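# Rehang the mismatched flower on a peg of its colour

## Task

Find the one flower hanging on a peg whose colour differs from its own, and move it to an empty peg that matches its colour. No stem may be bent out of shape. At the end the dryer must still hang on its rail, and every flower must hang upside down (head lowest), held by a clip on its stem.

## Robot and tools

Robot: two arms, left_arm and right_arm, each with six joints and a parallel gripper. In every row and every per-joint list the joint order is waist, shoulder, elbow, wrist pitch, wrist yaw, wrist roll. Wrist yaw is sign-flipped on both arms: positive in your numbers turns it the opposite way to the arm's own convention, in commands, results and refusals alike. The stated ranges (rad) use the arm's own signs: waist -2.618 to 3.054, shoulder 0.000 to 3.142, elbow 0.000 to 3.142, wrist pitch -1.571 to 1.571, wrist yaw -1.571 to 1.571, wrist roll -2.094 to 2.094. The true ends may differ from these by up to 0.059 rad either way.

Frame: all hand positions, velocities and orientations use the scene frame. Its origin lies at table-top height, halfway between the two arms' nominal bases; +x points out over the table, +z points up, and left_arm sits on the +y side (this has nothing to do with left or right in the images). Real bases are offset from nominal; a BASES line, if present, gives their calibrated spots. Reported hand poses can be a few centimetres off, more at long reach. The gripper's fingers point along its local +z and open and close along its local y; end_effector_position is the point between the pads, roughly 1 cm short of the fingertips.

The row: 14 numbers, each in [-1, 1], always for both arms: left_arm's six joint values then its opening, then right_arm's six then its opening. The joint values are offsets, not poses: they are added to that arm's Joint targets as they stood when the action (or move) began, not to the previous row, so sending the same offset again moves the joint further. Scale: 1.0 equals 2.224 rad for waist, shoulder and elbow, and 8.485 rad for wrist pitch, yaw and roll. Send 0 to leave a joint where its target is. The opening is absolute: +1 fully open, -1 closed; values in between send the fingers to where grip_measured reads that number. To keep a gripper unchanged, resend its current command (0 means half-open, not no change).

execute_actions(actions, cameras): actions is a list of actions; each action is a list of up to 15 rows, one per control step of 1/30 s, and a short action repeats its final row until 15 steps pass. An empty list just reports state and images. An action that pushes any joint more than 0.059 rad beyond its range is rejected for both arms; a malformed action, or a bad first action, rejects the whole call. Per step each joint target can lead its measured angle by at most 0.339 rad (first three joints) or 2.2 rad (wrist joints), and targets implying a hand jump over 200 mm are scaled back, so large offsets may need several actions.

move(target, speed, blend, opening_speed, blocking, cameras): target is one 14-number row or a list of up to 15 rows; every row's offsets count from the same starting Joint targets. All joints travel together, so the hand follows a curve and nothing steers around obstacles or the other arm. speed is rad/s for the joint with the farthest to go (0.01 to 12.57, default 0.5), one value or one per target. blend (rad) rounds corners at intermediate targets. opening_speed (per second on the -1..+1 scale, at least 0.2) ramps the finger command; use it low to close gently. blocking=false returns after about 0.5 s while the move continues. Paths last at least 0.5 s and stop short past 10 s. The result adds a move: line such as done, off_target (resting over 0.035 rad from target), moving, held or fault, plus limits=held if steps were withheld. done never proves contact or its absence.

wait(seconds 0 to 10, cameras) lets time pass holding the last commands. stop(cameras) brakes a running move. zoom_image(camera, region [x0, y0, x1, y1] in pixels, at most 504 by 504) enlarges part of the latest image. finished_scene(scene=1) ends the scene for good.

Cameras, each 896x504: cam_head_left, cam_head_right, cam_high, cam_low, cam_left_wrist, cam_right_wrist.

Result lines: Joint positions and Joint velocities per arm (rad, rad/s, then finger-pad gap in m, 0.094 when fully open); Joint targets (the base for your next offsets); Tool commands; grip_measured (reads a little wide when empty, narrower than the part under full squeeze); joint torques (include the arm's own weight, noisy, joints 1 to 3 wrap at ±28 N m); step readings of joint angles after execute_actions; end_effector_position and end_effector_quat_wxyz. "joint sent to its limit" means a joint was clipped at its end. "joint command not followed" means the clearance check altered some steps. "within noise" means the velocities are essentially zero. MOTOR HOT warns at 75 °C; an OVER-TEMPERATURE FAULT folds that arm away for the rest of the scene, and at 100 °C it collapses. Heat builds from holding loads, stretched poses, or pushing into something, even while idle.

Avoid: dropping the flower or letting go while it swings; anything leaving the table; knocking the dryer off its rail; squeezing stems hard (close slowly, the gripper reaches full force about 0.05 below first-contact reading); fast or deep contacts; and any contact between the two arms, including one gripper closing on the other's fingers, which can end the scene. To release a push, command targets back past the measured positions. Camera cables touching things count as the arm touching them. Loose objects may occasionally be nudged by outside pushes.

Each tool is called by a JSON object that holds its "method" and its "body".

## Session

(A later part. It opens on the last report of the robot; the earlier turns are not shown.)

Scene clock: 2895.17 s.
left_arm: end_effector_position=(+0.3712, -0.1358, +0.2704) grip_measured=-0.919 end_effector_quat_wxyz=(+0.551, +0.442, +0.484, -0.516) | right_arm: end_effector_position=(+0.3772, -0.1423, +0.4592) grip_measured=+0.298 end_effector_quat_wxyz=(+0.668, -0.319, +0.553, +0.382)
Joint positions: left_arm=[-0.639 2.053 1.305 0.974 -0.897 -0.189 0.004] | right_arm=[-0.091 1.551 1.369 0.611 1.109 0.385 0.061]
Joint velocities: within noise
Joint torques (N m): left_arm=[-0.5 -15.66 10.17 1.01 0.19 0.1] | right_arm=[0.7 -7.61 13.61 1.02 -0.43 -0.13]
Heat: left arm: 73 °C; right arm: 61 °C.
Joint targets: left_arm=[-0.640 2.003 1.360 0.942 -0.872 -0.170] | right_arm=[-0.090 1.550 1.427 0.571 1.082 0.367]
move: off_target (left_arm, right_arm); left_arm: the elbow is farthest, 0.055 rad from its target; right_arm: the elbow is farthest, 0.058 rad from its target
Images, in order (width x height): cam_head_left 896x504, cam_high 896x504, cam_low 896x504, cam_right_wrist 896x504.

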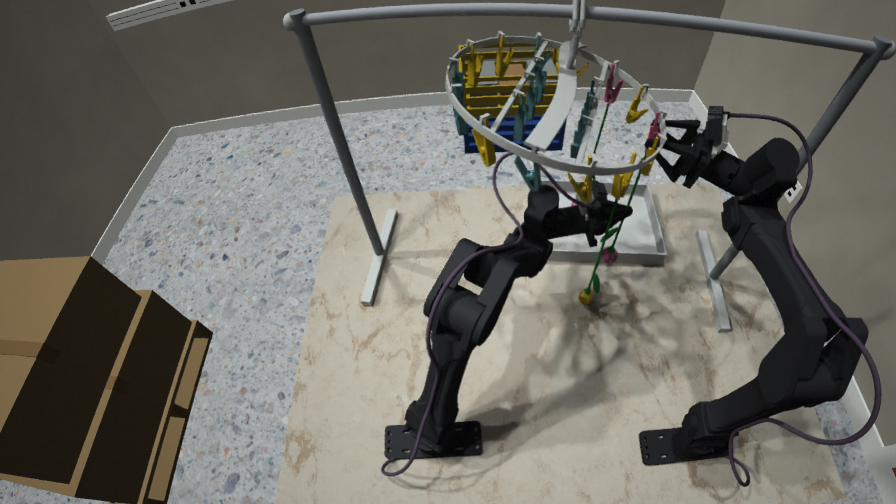

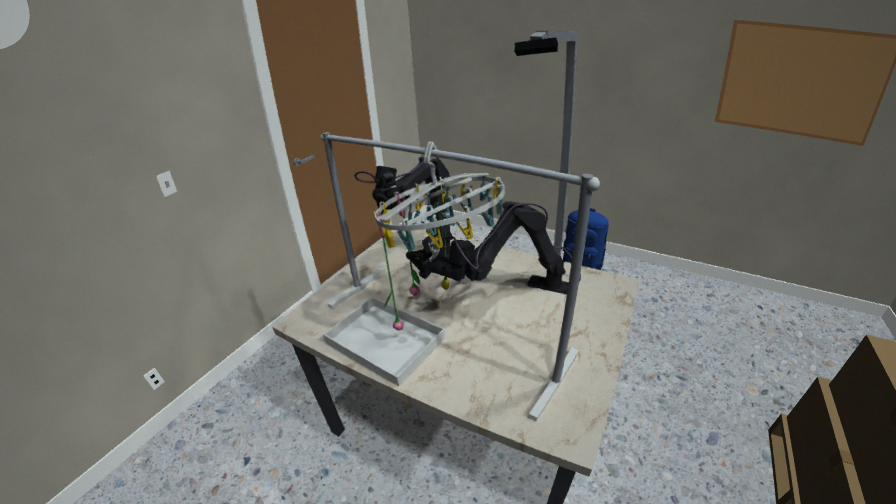

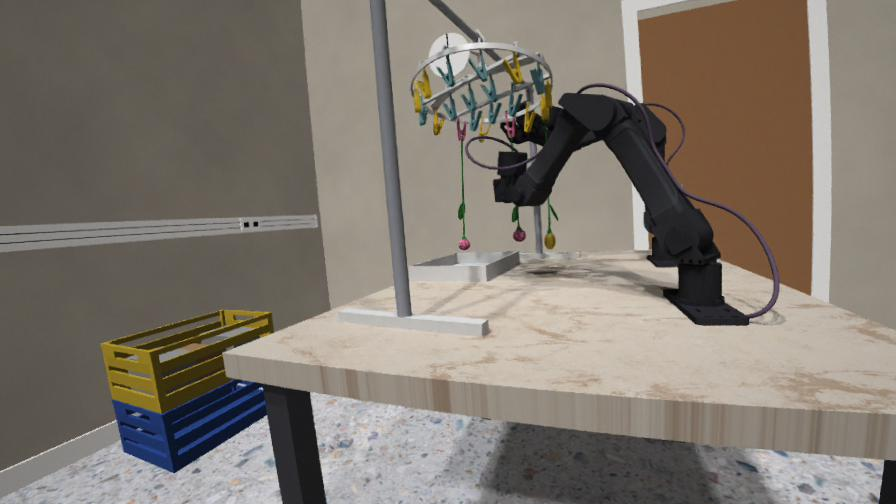

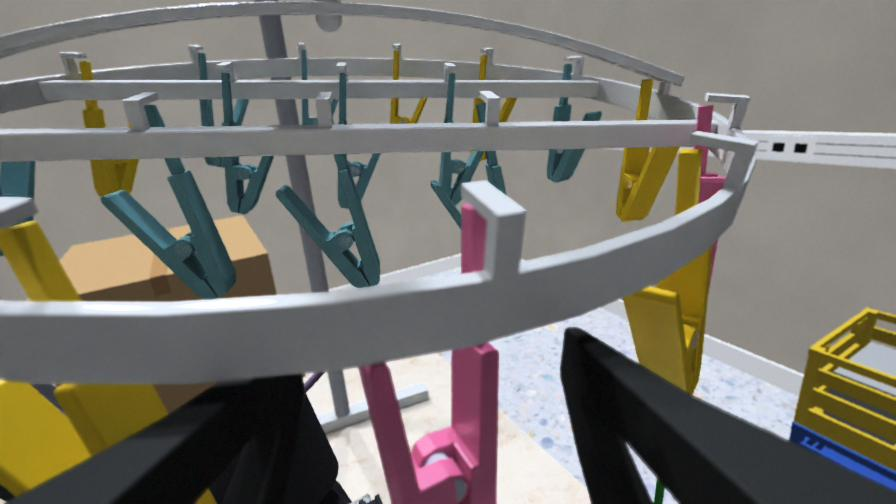

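{"method": "move", "body": {"target": [0,0,0,0,0,0,-0.4,0,0,0,0,0,0,0.3], "opening_speed": 0.25, "cameras": ["cam_low","cam_head_left","cam_high","cam_left_wrist"]}}

{"method": "zoom_image", "body": {"camera": "cam_low", "region": [485, 110, 555, 250]}}

{"method": "zoom_image", "body": {"camera": "cam_high", "region": [380, 180, 440, 310]}}

Scene clock: 2954.47 s.
left_arm: end_effector_position=(+0.3712, -0.1358, +0.2704) grip_measured=-0.402 end_effector_quat_wxyz=(+0.551, +0.442, +0.484, -0.516) | right_arm: end_effector_position=(+0.3772, -0.1423, +0.4592) grip_measured=+0.298 end_effector_quat_wxyz=(+0.668, -0.319, +0.553, +0.382)
Joint positions: left_arm=[-0.639 2.053 1.305 0.974 -0.897 -0.189 0.028] | right_arm=[-0.091 1.551 1.369 0.611 1.109 0.385 0.061]
Joint velocities: within noise
Joint torques (N m): left_arm=[-0.61 -15.6 10.28 0.96 0.27 0.15] | right_arm=[0.7 -7.61 13.61 1.02 -0.43 -0.13]
Heat: left arm: 76 °C; right arm: 61 °C. Fold the left arm in close to its base, or ease its load, before you think long.
Joint targets: left_arm=[-0.640 2.003 1.360 0.942 -0.872 -0.170] | right_arm=[-0.090 1.550 1.427 0.571 1.082 0.367]
MOTOR HOT: the shoulder of the left arm reports 76 °C; the controller's stop level is 90 °C. To cool a motor, set the load down, stop pushing, or move to a pose that needs little force.
move: off_target (left_arm, right_arm); left_arm: the elbow is farthest, 0.055 rad from its target; right_arm: the elbow is farthest, 0.058 rad from its target
Images, in order (width x height): cam_head_left 896x504, cam_high 896x504, cam_low 896x504, cam_left_wrist 896x504.

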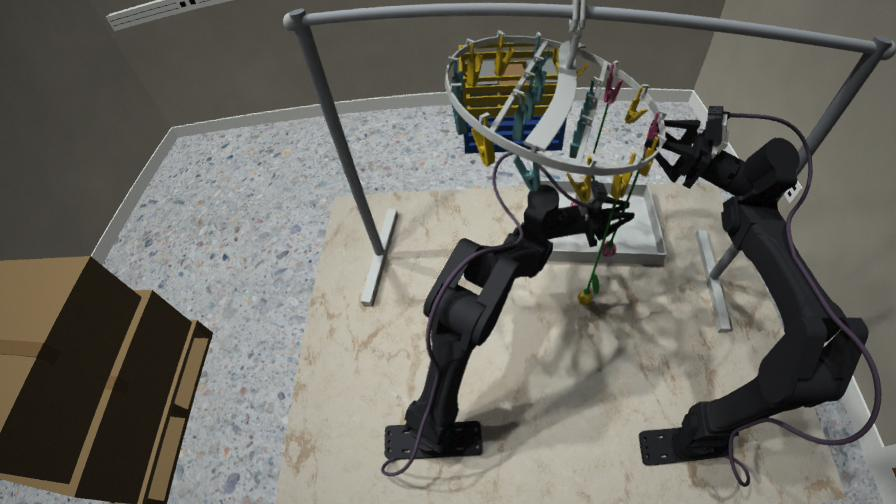

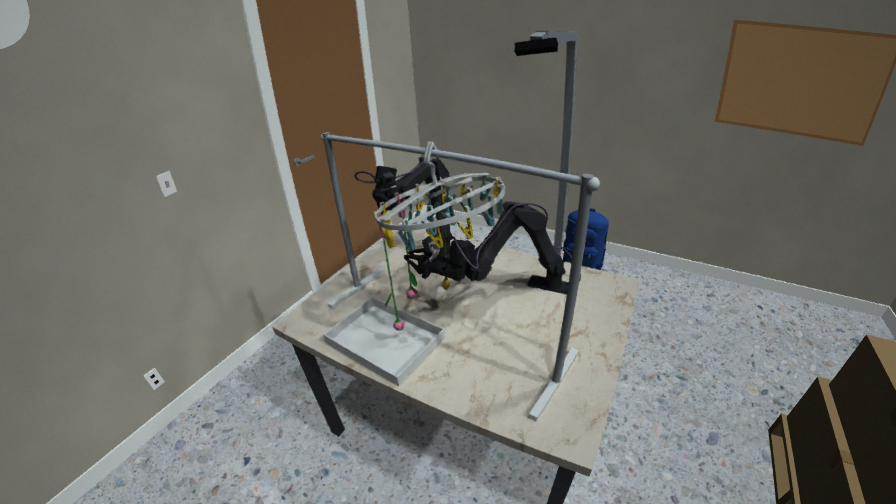

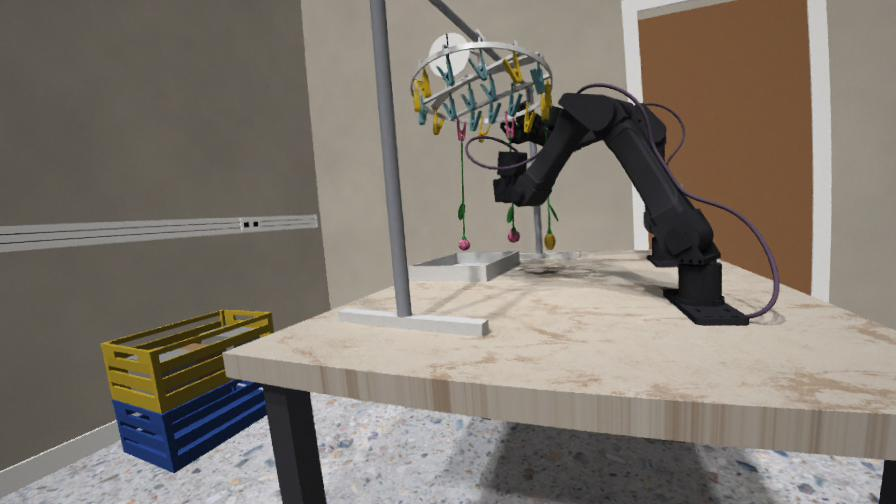

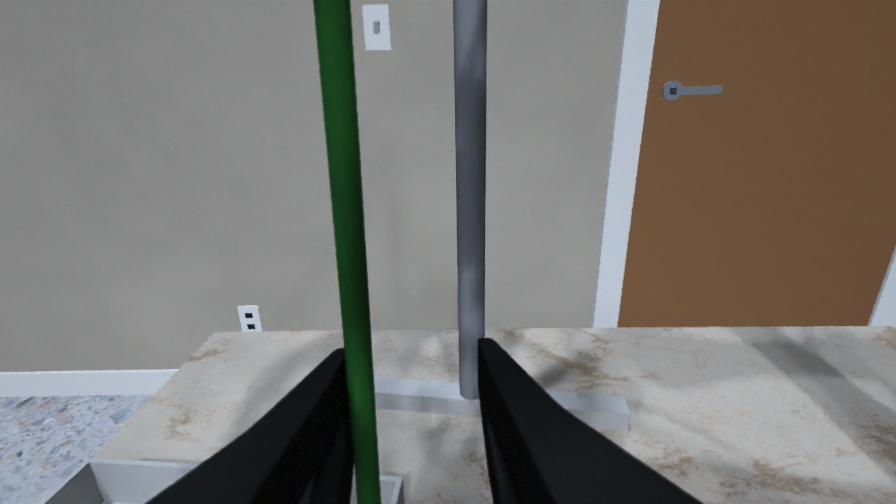

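Scaled by 3.600 from the camera's 896x504 image, which has a finer 1280x720 frame.

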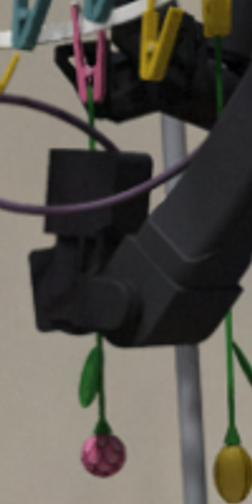

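Scaled by 3.877 from the camera's 896x504 image, which has a finer 1280x720 frame.

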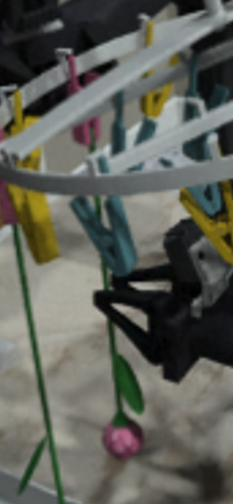

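{"method": "move", "body": {"target": [0,0,-0.027,0.0118,0,0,0.15,0,0,0,0,0,0,0.3], "opening_speed": 0.4, "speed": 0.1, "cameras": ["cam_left_wrist","cam_high"]}}

Scene clock: 2980.17 s.
left_arm: end_effector_position=(+0.3712, -0.1358, +0.2704) grip_measured=+0.148 end_effector_quat_wxyz=(+0.551, +0.442, +0.484, -0.516) | right_arm: end_effector_position=(+0.3772, -0.1423, +0.4592) grip_measured=+0.298 end_effector_quat_wxyz=(+0.668, -0.319, +0.553, +0.382)
Joint positions: left_arm=[-0.639 2.053 1.305 0.974 -0.897 -0.189 0.054] | right_arm=[-0.091 1.551 1.369 0.611 1.109 0.385 0.061]
Joint velocities: within noise
Joint torques (N m): left_arm=[-0.46 -15.73 4.97 1.87 0.27 0.08] | right_arm=[0.7 -7.61 13.61 1.02 -0.43 -0.13]
Heat: left arm: 77 °C; right arm: 61 °C. Fold the left arm in close to its base, or ease its load, before you think long.
Joint targets: left_arm=[-0.640 2.003 1.300 1.042 -0.872 -0.170] | right_arm=[-0.090 1.550 1.427 0.571 1.082 0.367]
MOTOR HOT: still on. The shoulder of the left arm reports 77 °C.
move: off_target (left_arm, right_arm); left_arm: the wrist pitch is farthest, 0.068 rad from its target; right_arm: the elbow is farthest, 0.058 rad from its target
Images, in order (width x height): cam_high 896x504, cam_left_wrist 896x504.

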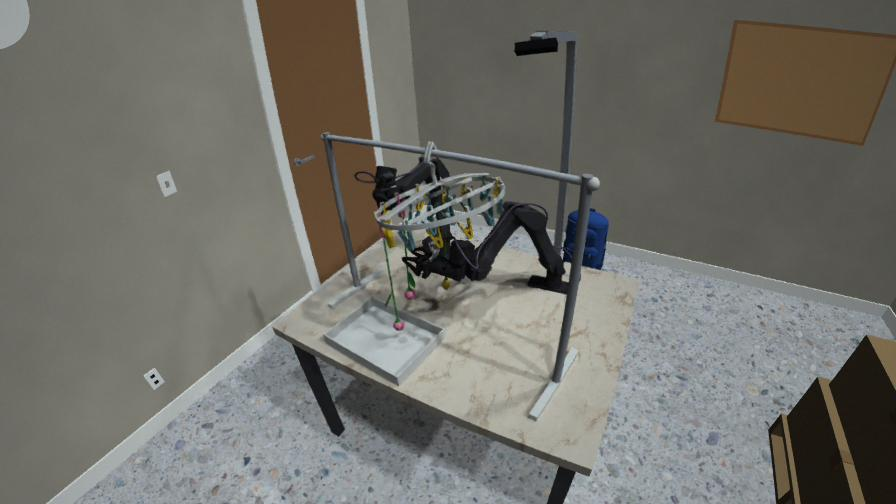

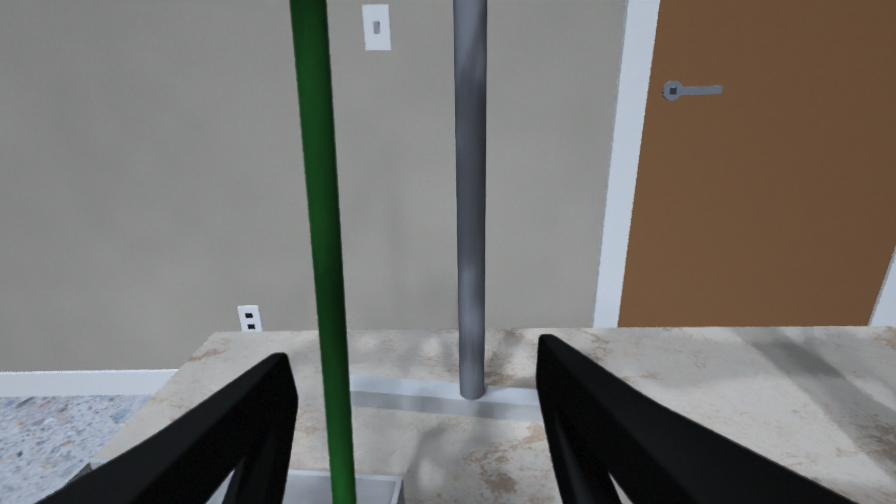

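{"method": "move", "body": {"target": [0.0531,-0.0375,-0.0849,0.01785,-0.01355,-0.006,0.55,0,0,0,0,0,0,0.3], "opening_speed": 1.0, "speed": 0.12, "cameras": ["cam_left_wrist","cam_high","cam_head_left"]}}

Scene clock: 2988.23 s.
left_arm: end_effector_position=(+0.3698, -0.0756, +0.2673) grip_measured=+0.548 end_effector_quat_wxyz=(+0.568, +0.440, +0.478, -0.505) | right_arm: end_effector_position=(+0.3772, -0.1423, +0.4592) grip_measured=+0.298 end_effector_quat_wxyz=(+0.668, -0.319, +0.553, +0.382)
Joint positions: left_arm=[-0.521 1.966 1.125 1.126 -0.987 -0.223 0.073] | right_arm=[-0.091 1.551 1.369 0.611 1.109 0.385 0.061]
Joint velocities: within noise
Joint torques (N m): left_arm=[0.44 -14.15 3.85 1.77 0.03 -0.05] | right_arm=[0.69 -7.62 13.61 1.02 -0.43 -0.13]
Heat: left arm: 76 °C; right arm: 61 °C. Fold the left arm in close to its base, or ease its load, before you think long.
Joint targets: left_arm=[-0.522 1.919 1.111 1.194 -0.987 -0.221] | right_arm=[-0.090 1.550 1.427 0.571 1.082 0.367]
MOTOR HOT: still on. The shoulder of the left arm reports 76 °C.
move: off_target (left_arm, right_arm); left_arm: the wrist pitch is farthest, 0.068 rad from its target; right_arm: the elbow is farthest, 0.058 rad from its target
Images, in order (width x height): cam_head_left 896x504, cam_high 896x504, cam_left_wrist 896x504.

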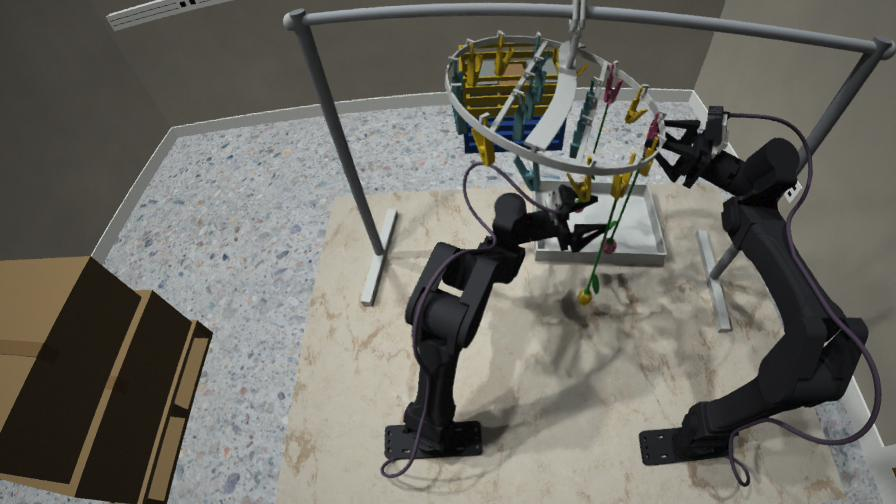

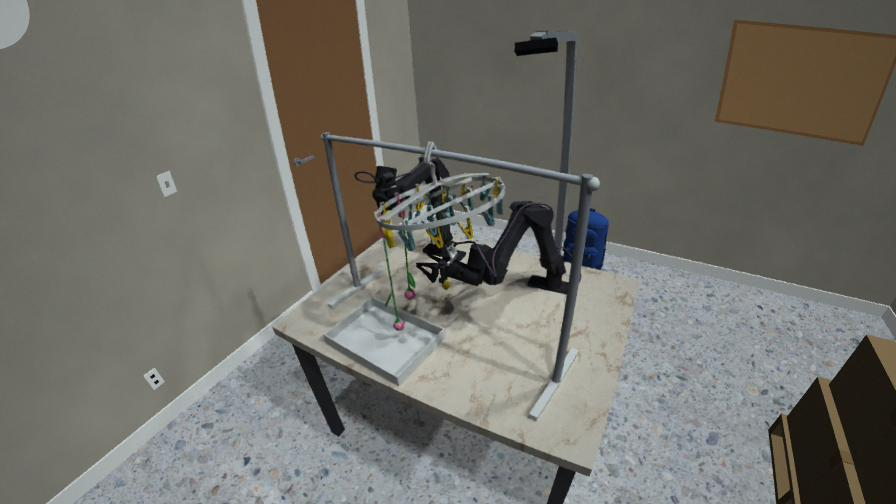

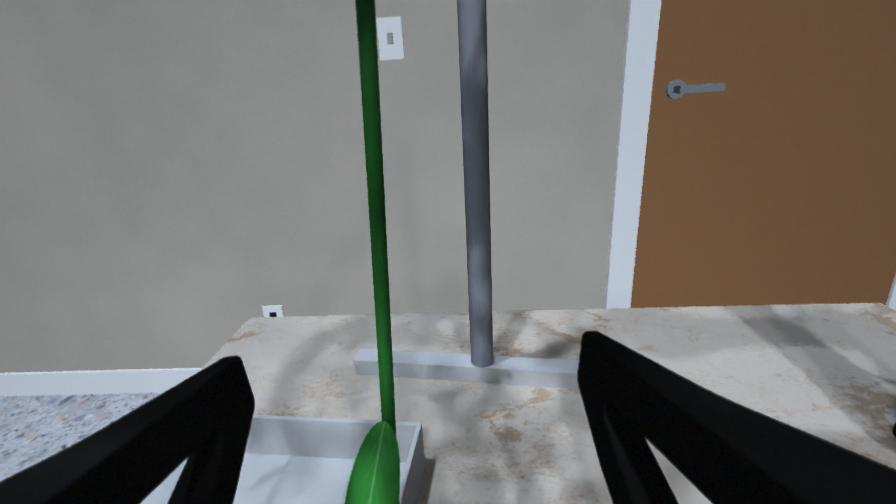

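{"method": "move", "body": {"target": [[0.0848,-0.0225,-0.0776,0.0287,-0.0211,-0.0159,0.55,0,0,0,0,0,0,0.3],[0.26,-0.165,-0.1686,0.0087,0.022,0,-0.3,0,0,0,0,0,0,0.3]], "speed": [0.25,0.4], "cameras": ["cam_high","cam_head_left","cam_low"]}}

Scene clock: 3032.53 s.
left_arm: end_effector_position=(+0.4118, +0.1932, +0.3262) grip_measured=-0.298 end_effector_quat_wxyz=(+0.763, +0.253, +0.535, -0.261) | right_arm: end_effector_position=(+0.3772, -0.1423, +0.4592) grip_measured=+0.298 end_effector_quat_wxyz=(+0.668, -0.319, +0.553, +0.382)
Joint positions: left_arm=[0.059 1.584 0.749 1.296 -0.832 -0.24 0.033] | right_arm=[-0.091 1.551 1.369 0.611 1.109 0.385 0.061]
Joint velocities: within noise
Joint torques (N m): left_arm=[0.23 -9.16 3.82 0.86 0.42 0.13] | right_arm=[0.7 -7.62 13.61 1.03 -0.43 -0.13]
Heat: left arm: 64 °C; right arm: 61 °C.
Joint targets: left_arm=[0.057 1.552 0.736 1.268 -0.801 -0.221] | right_arm=[-0.090 1.550 1.427 0.571 1.082 0.367]
MOTOR HOT: cleared for the motors of the left arm.
move: off_target (right_arm); right_arm: the elbow is farthest, 0.058 rad from its target
Images, in order (width x height): cam_head_left 896x504, cam_high 896x504, cam_low 896x504.

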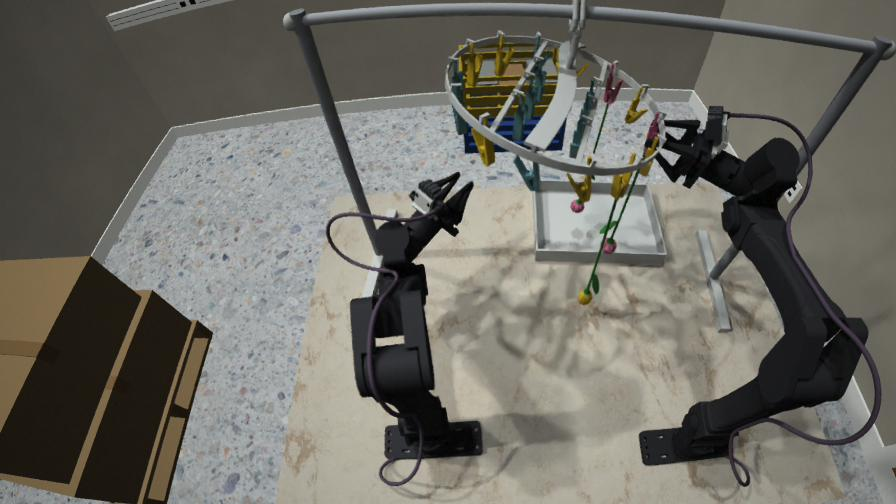

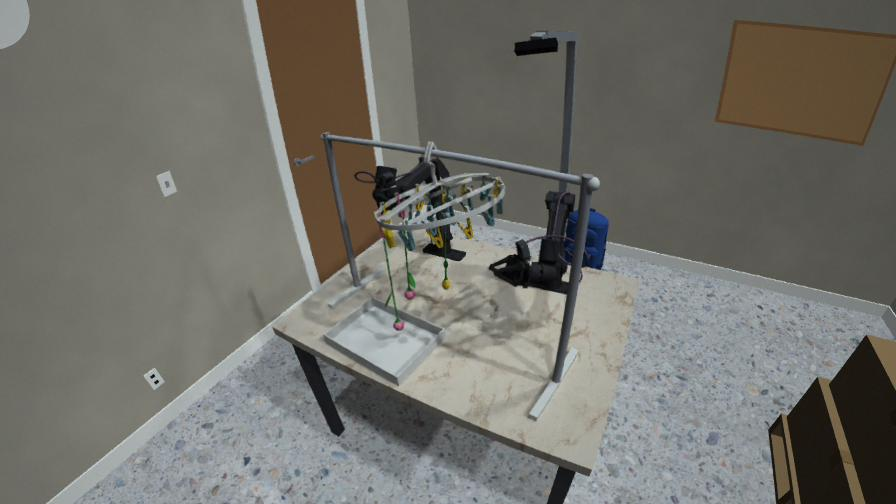

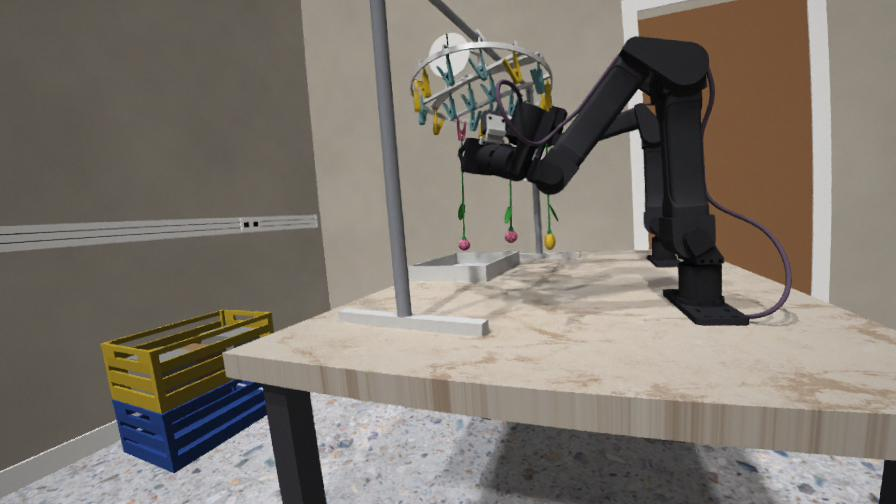

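{"method": "zoom_image", "body": {"camera": "cam_head_left", "region": [610, 100, 710, 200]}}

{"method": "zoom_image", "body": {"camera": "cam_high", "region": [370, 180, 450, 340]}}

Scaled by 5.040 from the camera's 896x504 image, which has a finer 1280x720 frame.

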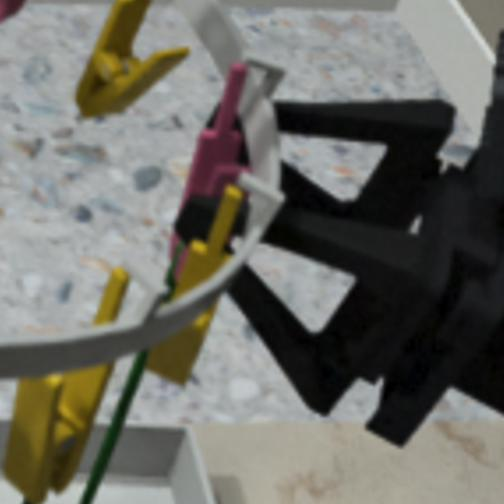

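Scaled by 3.150 from the camera's 896x504 image, which has a finer 1280x720 frame.

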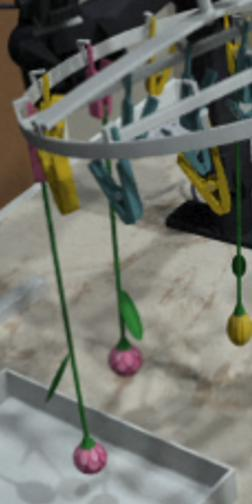

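{"method": "move", "body": {"target": [0,0,0,0,0,0,-0.3,0,-0.0135,-0.0247,0.0106,0,0,0.25], "speed": 0.08, "cameras": ["cam_right_wrist"]}}

Scene clock: 3051.97 s.
left_arm: end_effector_position=(+0.4119, +0.1934, +0.3263) grip_measured=-0.298 end_effector_quat_wxyz=(+0.763, +0.252, +0.535, -0.260) | right_arm: end_effector_position=(+0.3772, -0.1423, +0.4592) grip_measured=+0.252 end_effector_quat_wxyz=(+0.668, -0.319, +0.553, +0.382)
Joint positions: left_arm=[0.059 1.584 0.749 1.296 -0.831 -0.24 0.033] | right_arm=[-0.091 1.551 1.369 0.611 1.109 0.385 0.059]
Joint velocities: within noise
Joint torques (N m): left_arm=[-0.06 -9.14 3.79 0.9 0.4 0.15] | right_arm=[0.7 -10.51 8.29 1.83 -0.43 -0.13]
Heat: left arm: 58 °C; right arm: 61 °C.
Joint targets: left_arm=[0.057 1.552 0.736 1.268 -0.801 -0.221] | right_arm=[-0.090 1.520 1.372 0.661 1.082 0.367]
move: off_target (right_arm); right_arm: the wrist pitch is farthest, 0.050 rad from its target
Images, in order (width x height): cam_right_wrist 896x504.

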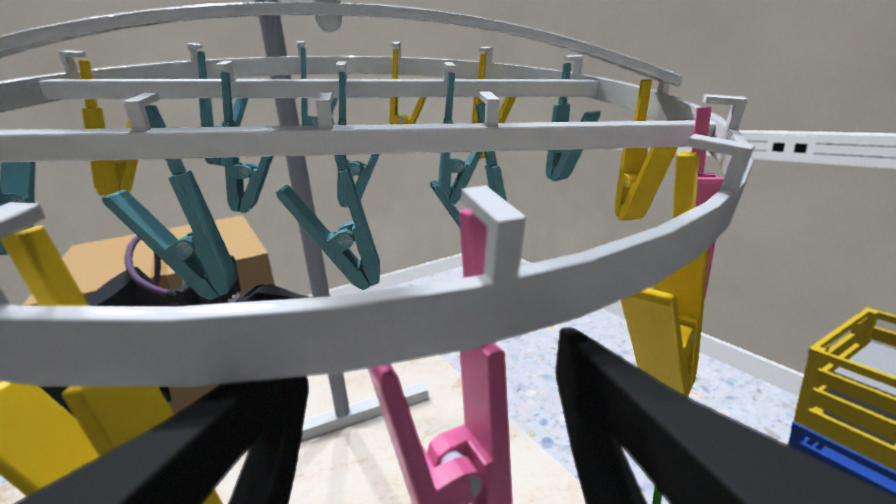

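{"method": "move", "body": {"target": [0,0,0,0,0,0,-0.3,-0.0515,-0.0229,-0.0522,0.024,0.0151,0.0176,0.25], "speed": 0.1, "cameras": ["cam_right_wrist","cam_head_left"]}}

{"method": "zoom_image", "body": {"camera": "cam_head_left", "region": [610, 100, 710, 200]}}

Scene clock: 3069.23 s.
left_arm: end_effector_position=(+0.4119, +0.1934, +0.3263) grip_measured=-0.298 end_effector_quat_wxyz=(+0.763, +0.252, +0.535, -0.260) | right_arm: end_effector_position=(+0.3546, -0.1760, +0.4574) grip_measured=+0.252 end_effector_quat_wxyz=(+0.675, -0.323, +0.546, +0.376)
Joint positions: left_arm=[0.059 1.584 0.749 1.296 -0.831 -0.24 0.033] | right_arm=[-0.204 1.504 1.274 0.804 1.205 0.516 0.059]
Joint velocities: within noise
Joint torques (N m): left_arm=[0.14 -9.11 3.92 0.9 0.41 0.14] | right_arm=[-0.61 -10.26 6.19 1.75 -0.19 0.1]
Heat: left arm: 56 °C; right arm: 53 °C.
Joint targets: left_arm=[0.057 1.552 0.736 1.268 -0.801 -0.221] | right_arm=[-0.204 1.469 1.256 0.865 1.210 0.517]
move: off_target (right_arm); right_arm: the wrist pitch is farthest, 0.061 rad from its target
Images, in order (width x height): cam_head_left 896x504, cam_right_wrist 896x504.

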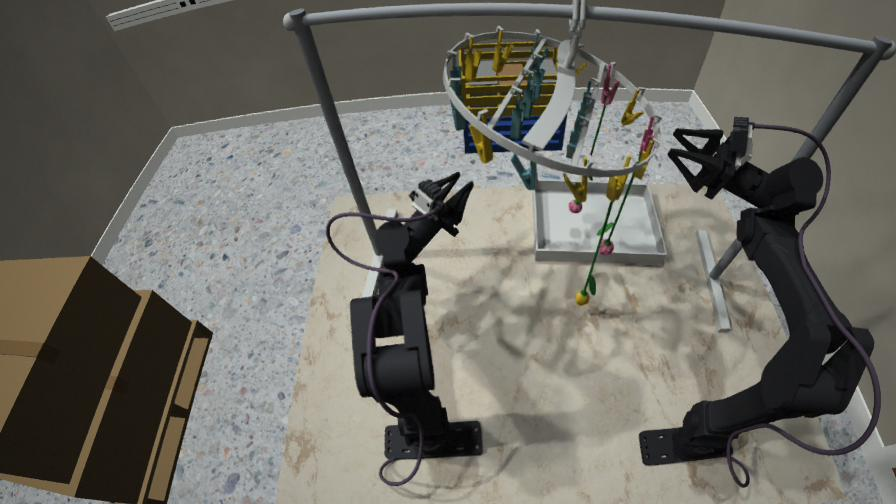

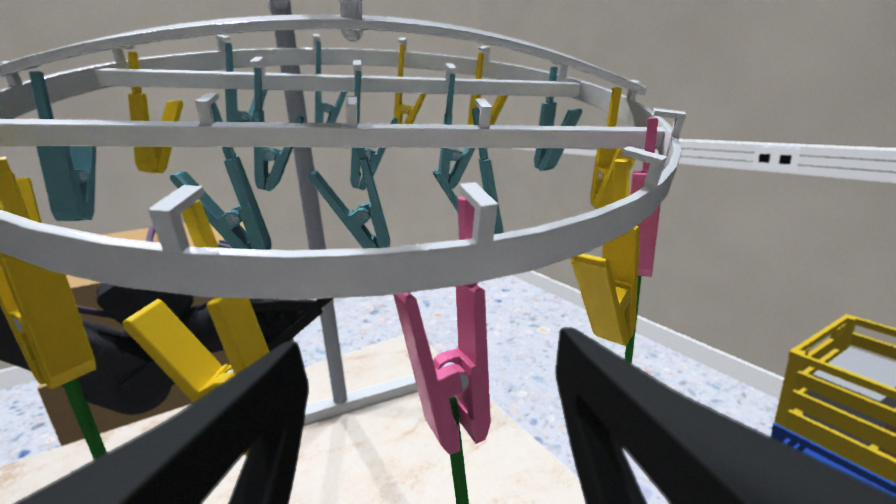

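Scaled by 5.040 from the camera's 896x504 image, which has a finer 1280x720 frame.

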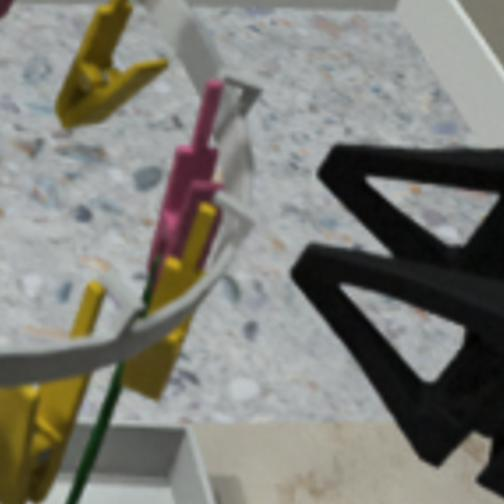

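{"method": "move", "body": {"target": [[0,0,0,0,0,0,-0.3,-0.0553,0,-0.0351,0.0368,0.01155,0.0285,0.25],[0,0,0,0,0,0,-0.3,-0.0881,-0.1614,-0.2343,0.0159,-0.013,0,0],[0,0,0,0,0,0,-0.3,-0.0881,-0.409,-0.441,0,-0.1426,-0.0609,0]], "speed": [0.2,0.4,0.6], "blend": [0.05,0.08,0], "cameras": ["cam_head_left","cam_high","cam_low","cam_head_right"]}}

Scene clock: 3121.20 s.
left_arm: end_effector_position=(+0.4119, +0.1934, +0.3263) grip_measured=-0.298 end_effector_quat_wxyz=(+0.763, +0.252, +0.535, -0.260) | right_arm: end_effector_position=(+0.1887, -0.3555, +0.4010) grip_measured=+0.002 end_effector_quat_wxyz=(+0.878, +0.087, +0.440, -0.170)
Joint positions: left_arm=[0.059 1.584 0.749 1.296 -0.831 -0.24 0.033] | right_arm=[-0.4 0.561 0.294 0.908 0.022 0.019 0.047]
Joint velocities: within noise
Joint torques (N m): left_arm=[0.05 -8.95 3.73 0.87 0.42 0.08] | right_arm=[-0.61 -0.2 6.45 1.1 -0.17 -0.14]
Heat: left arm: 55 °C; right arm: 45 °C.
Joint targets: left_arm=[0.057 1.552 0.736 1.268 -0.801 -0.221] | right_arm=[-0.400 0.559 0.275 0.865 0.000 0.000]
move: off_target (right_arm); blend cut to 0 rad at target 2; target 2's new numbers were sent with right_arm's wrist yaw 0.037 rad from that target; right_arm: the wrist pitch is farthest, 0.043 rad from its target
Images, in order (width x height): cam_head_left 896x504, cam_head_right 896x504, cam_high 896x504, cam_low 896x504.

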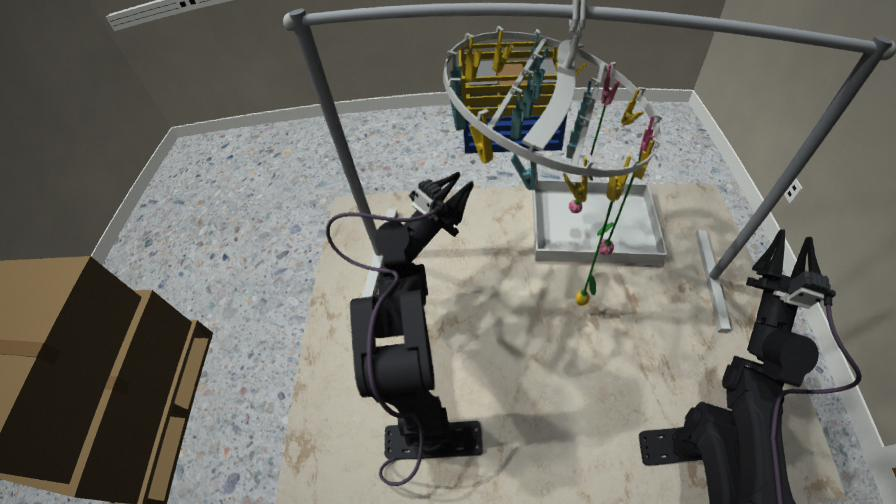

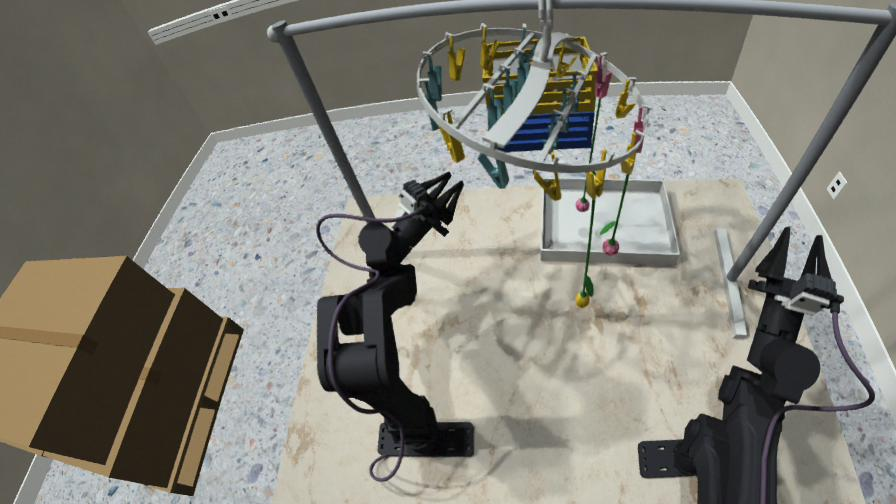

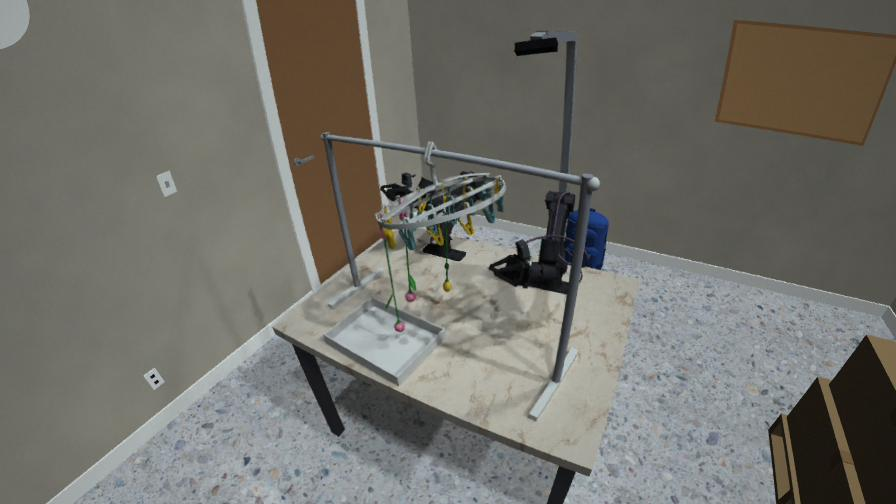

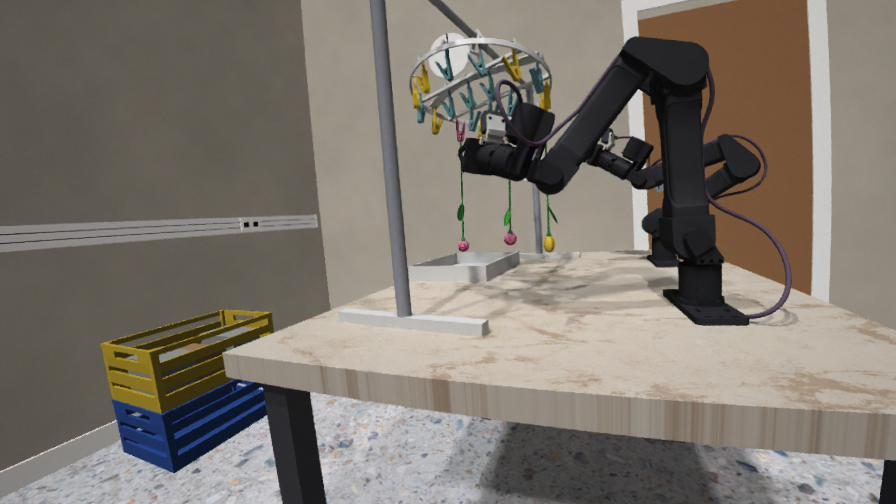

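{"method": "zoom_image", "body": {"camera": "cam_head_right", "region": [560, 50, 680, 310]}}

{"method": "zoom_image", "body": {"camera": "cam_high", "region": [370, 180, 470, 340]}}

Scaled by 1.938 from the camera's 896x504 image, which has a finer 1280x720 frame.

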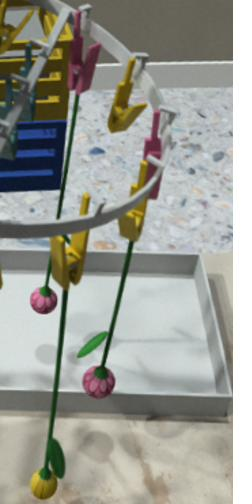

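Scaled by 3.150 from the camera's 896x504 image, which has a finer 1280x720 frame.

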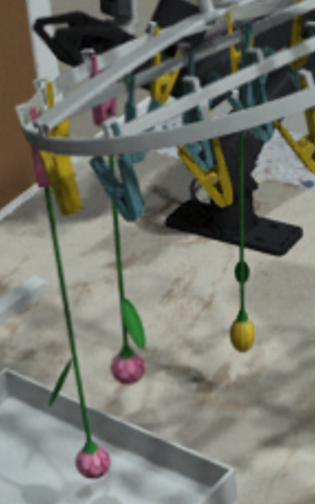

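{"method": "finished_scene", "body": {}}

The scene is finished: the task was done.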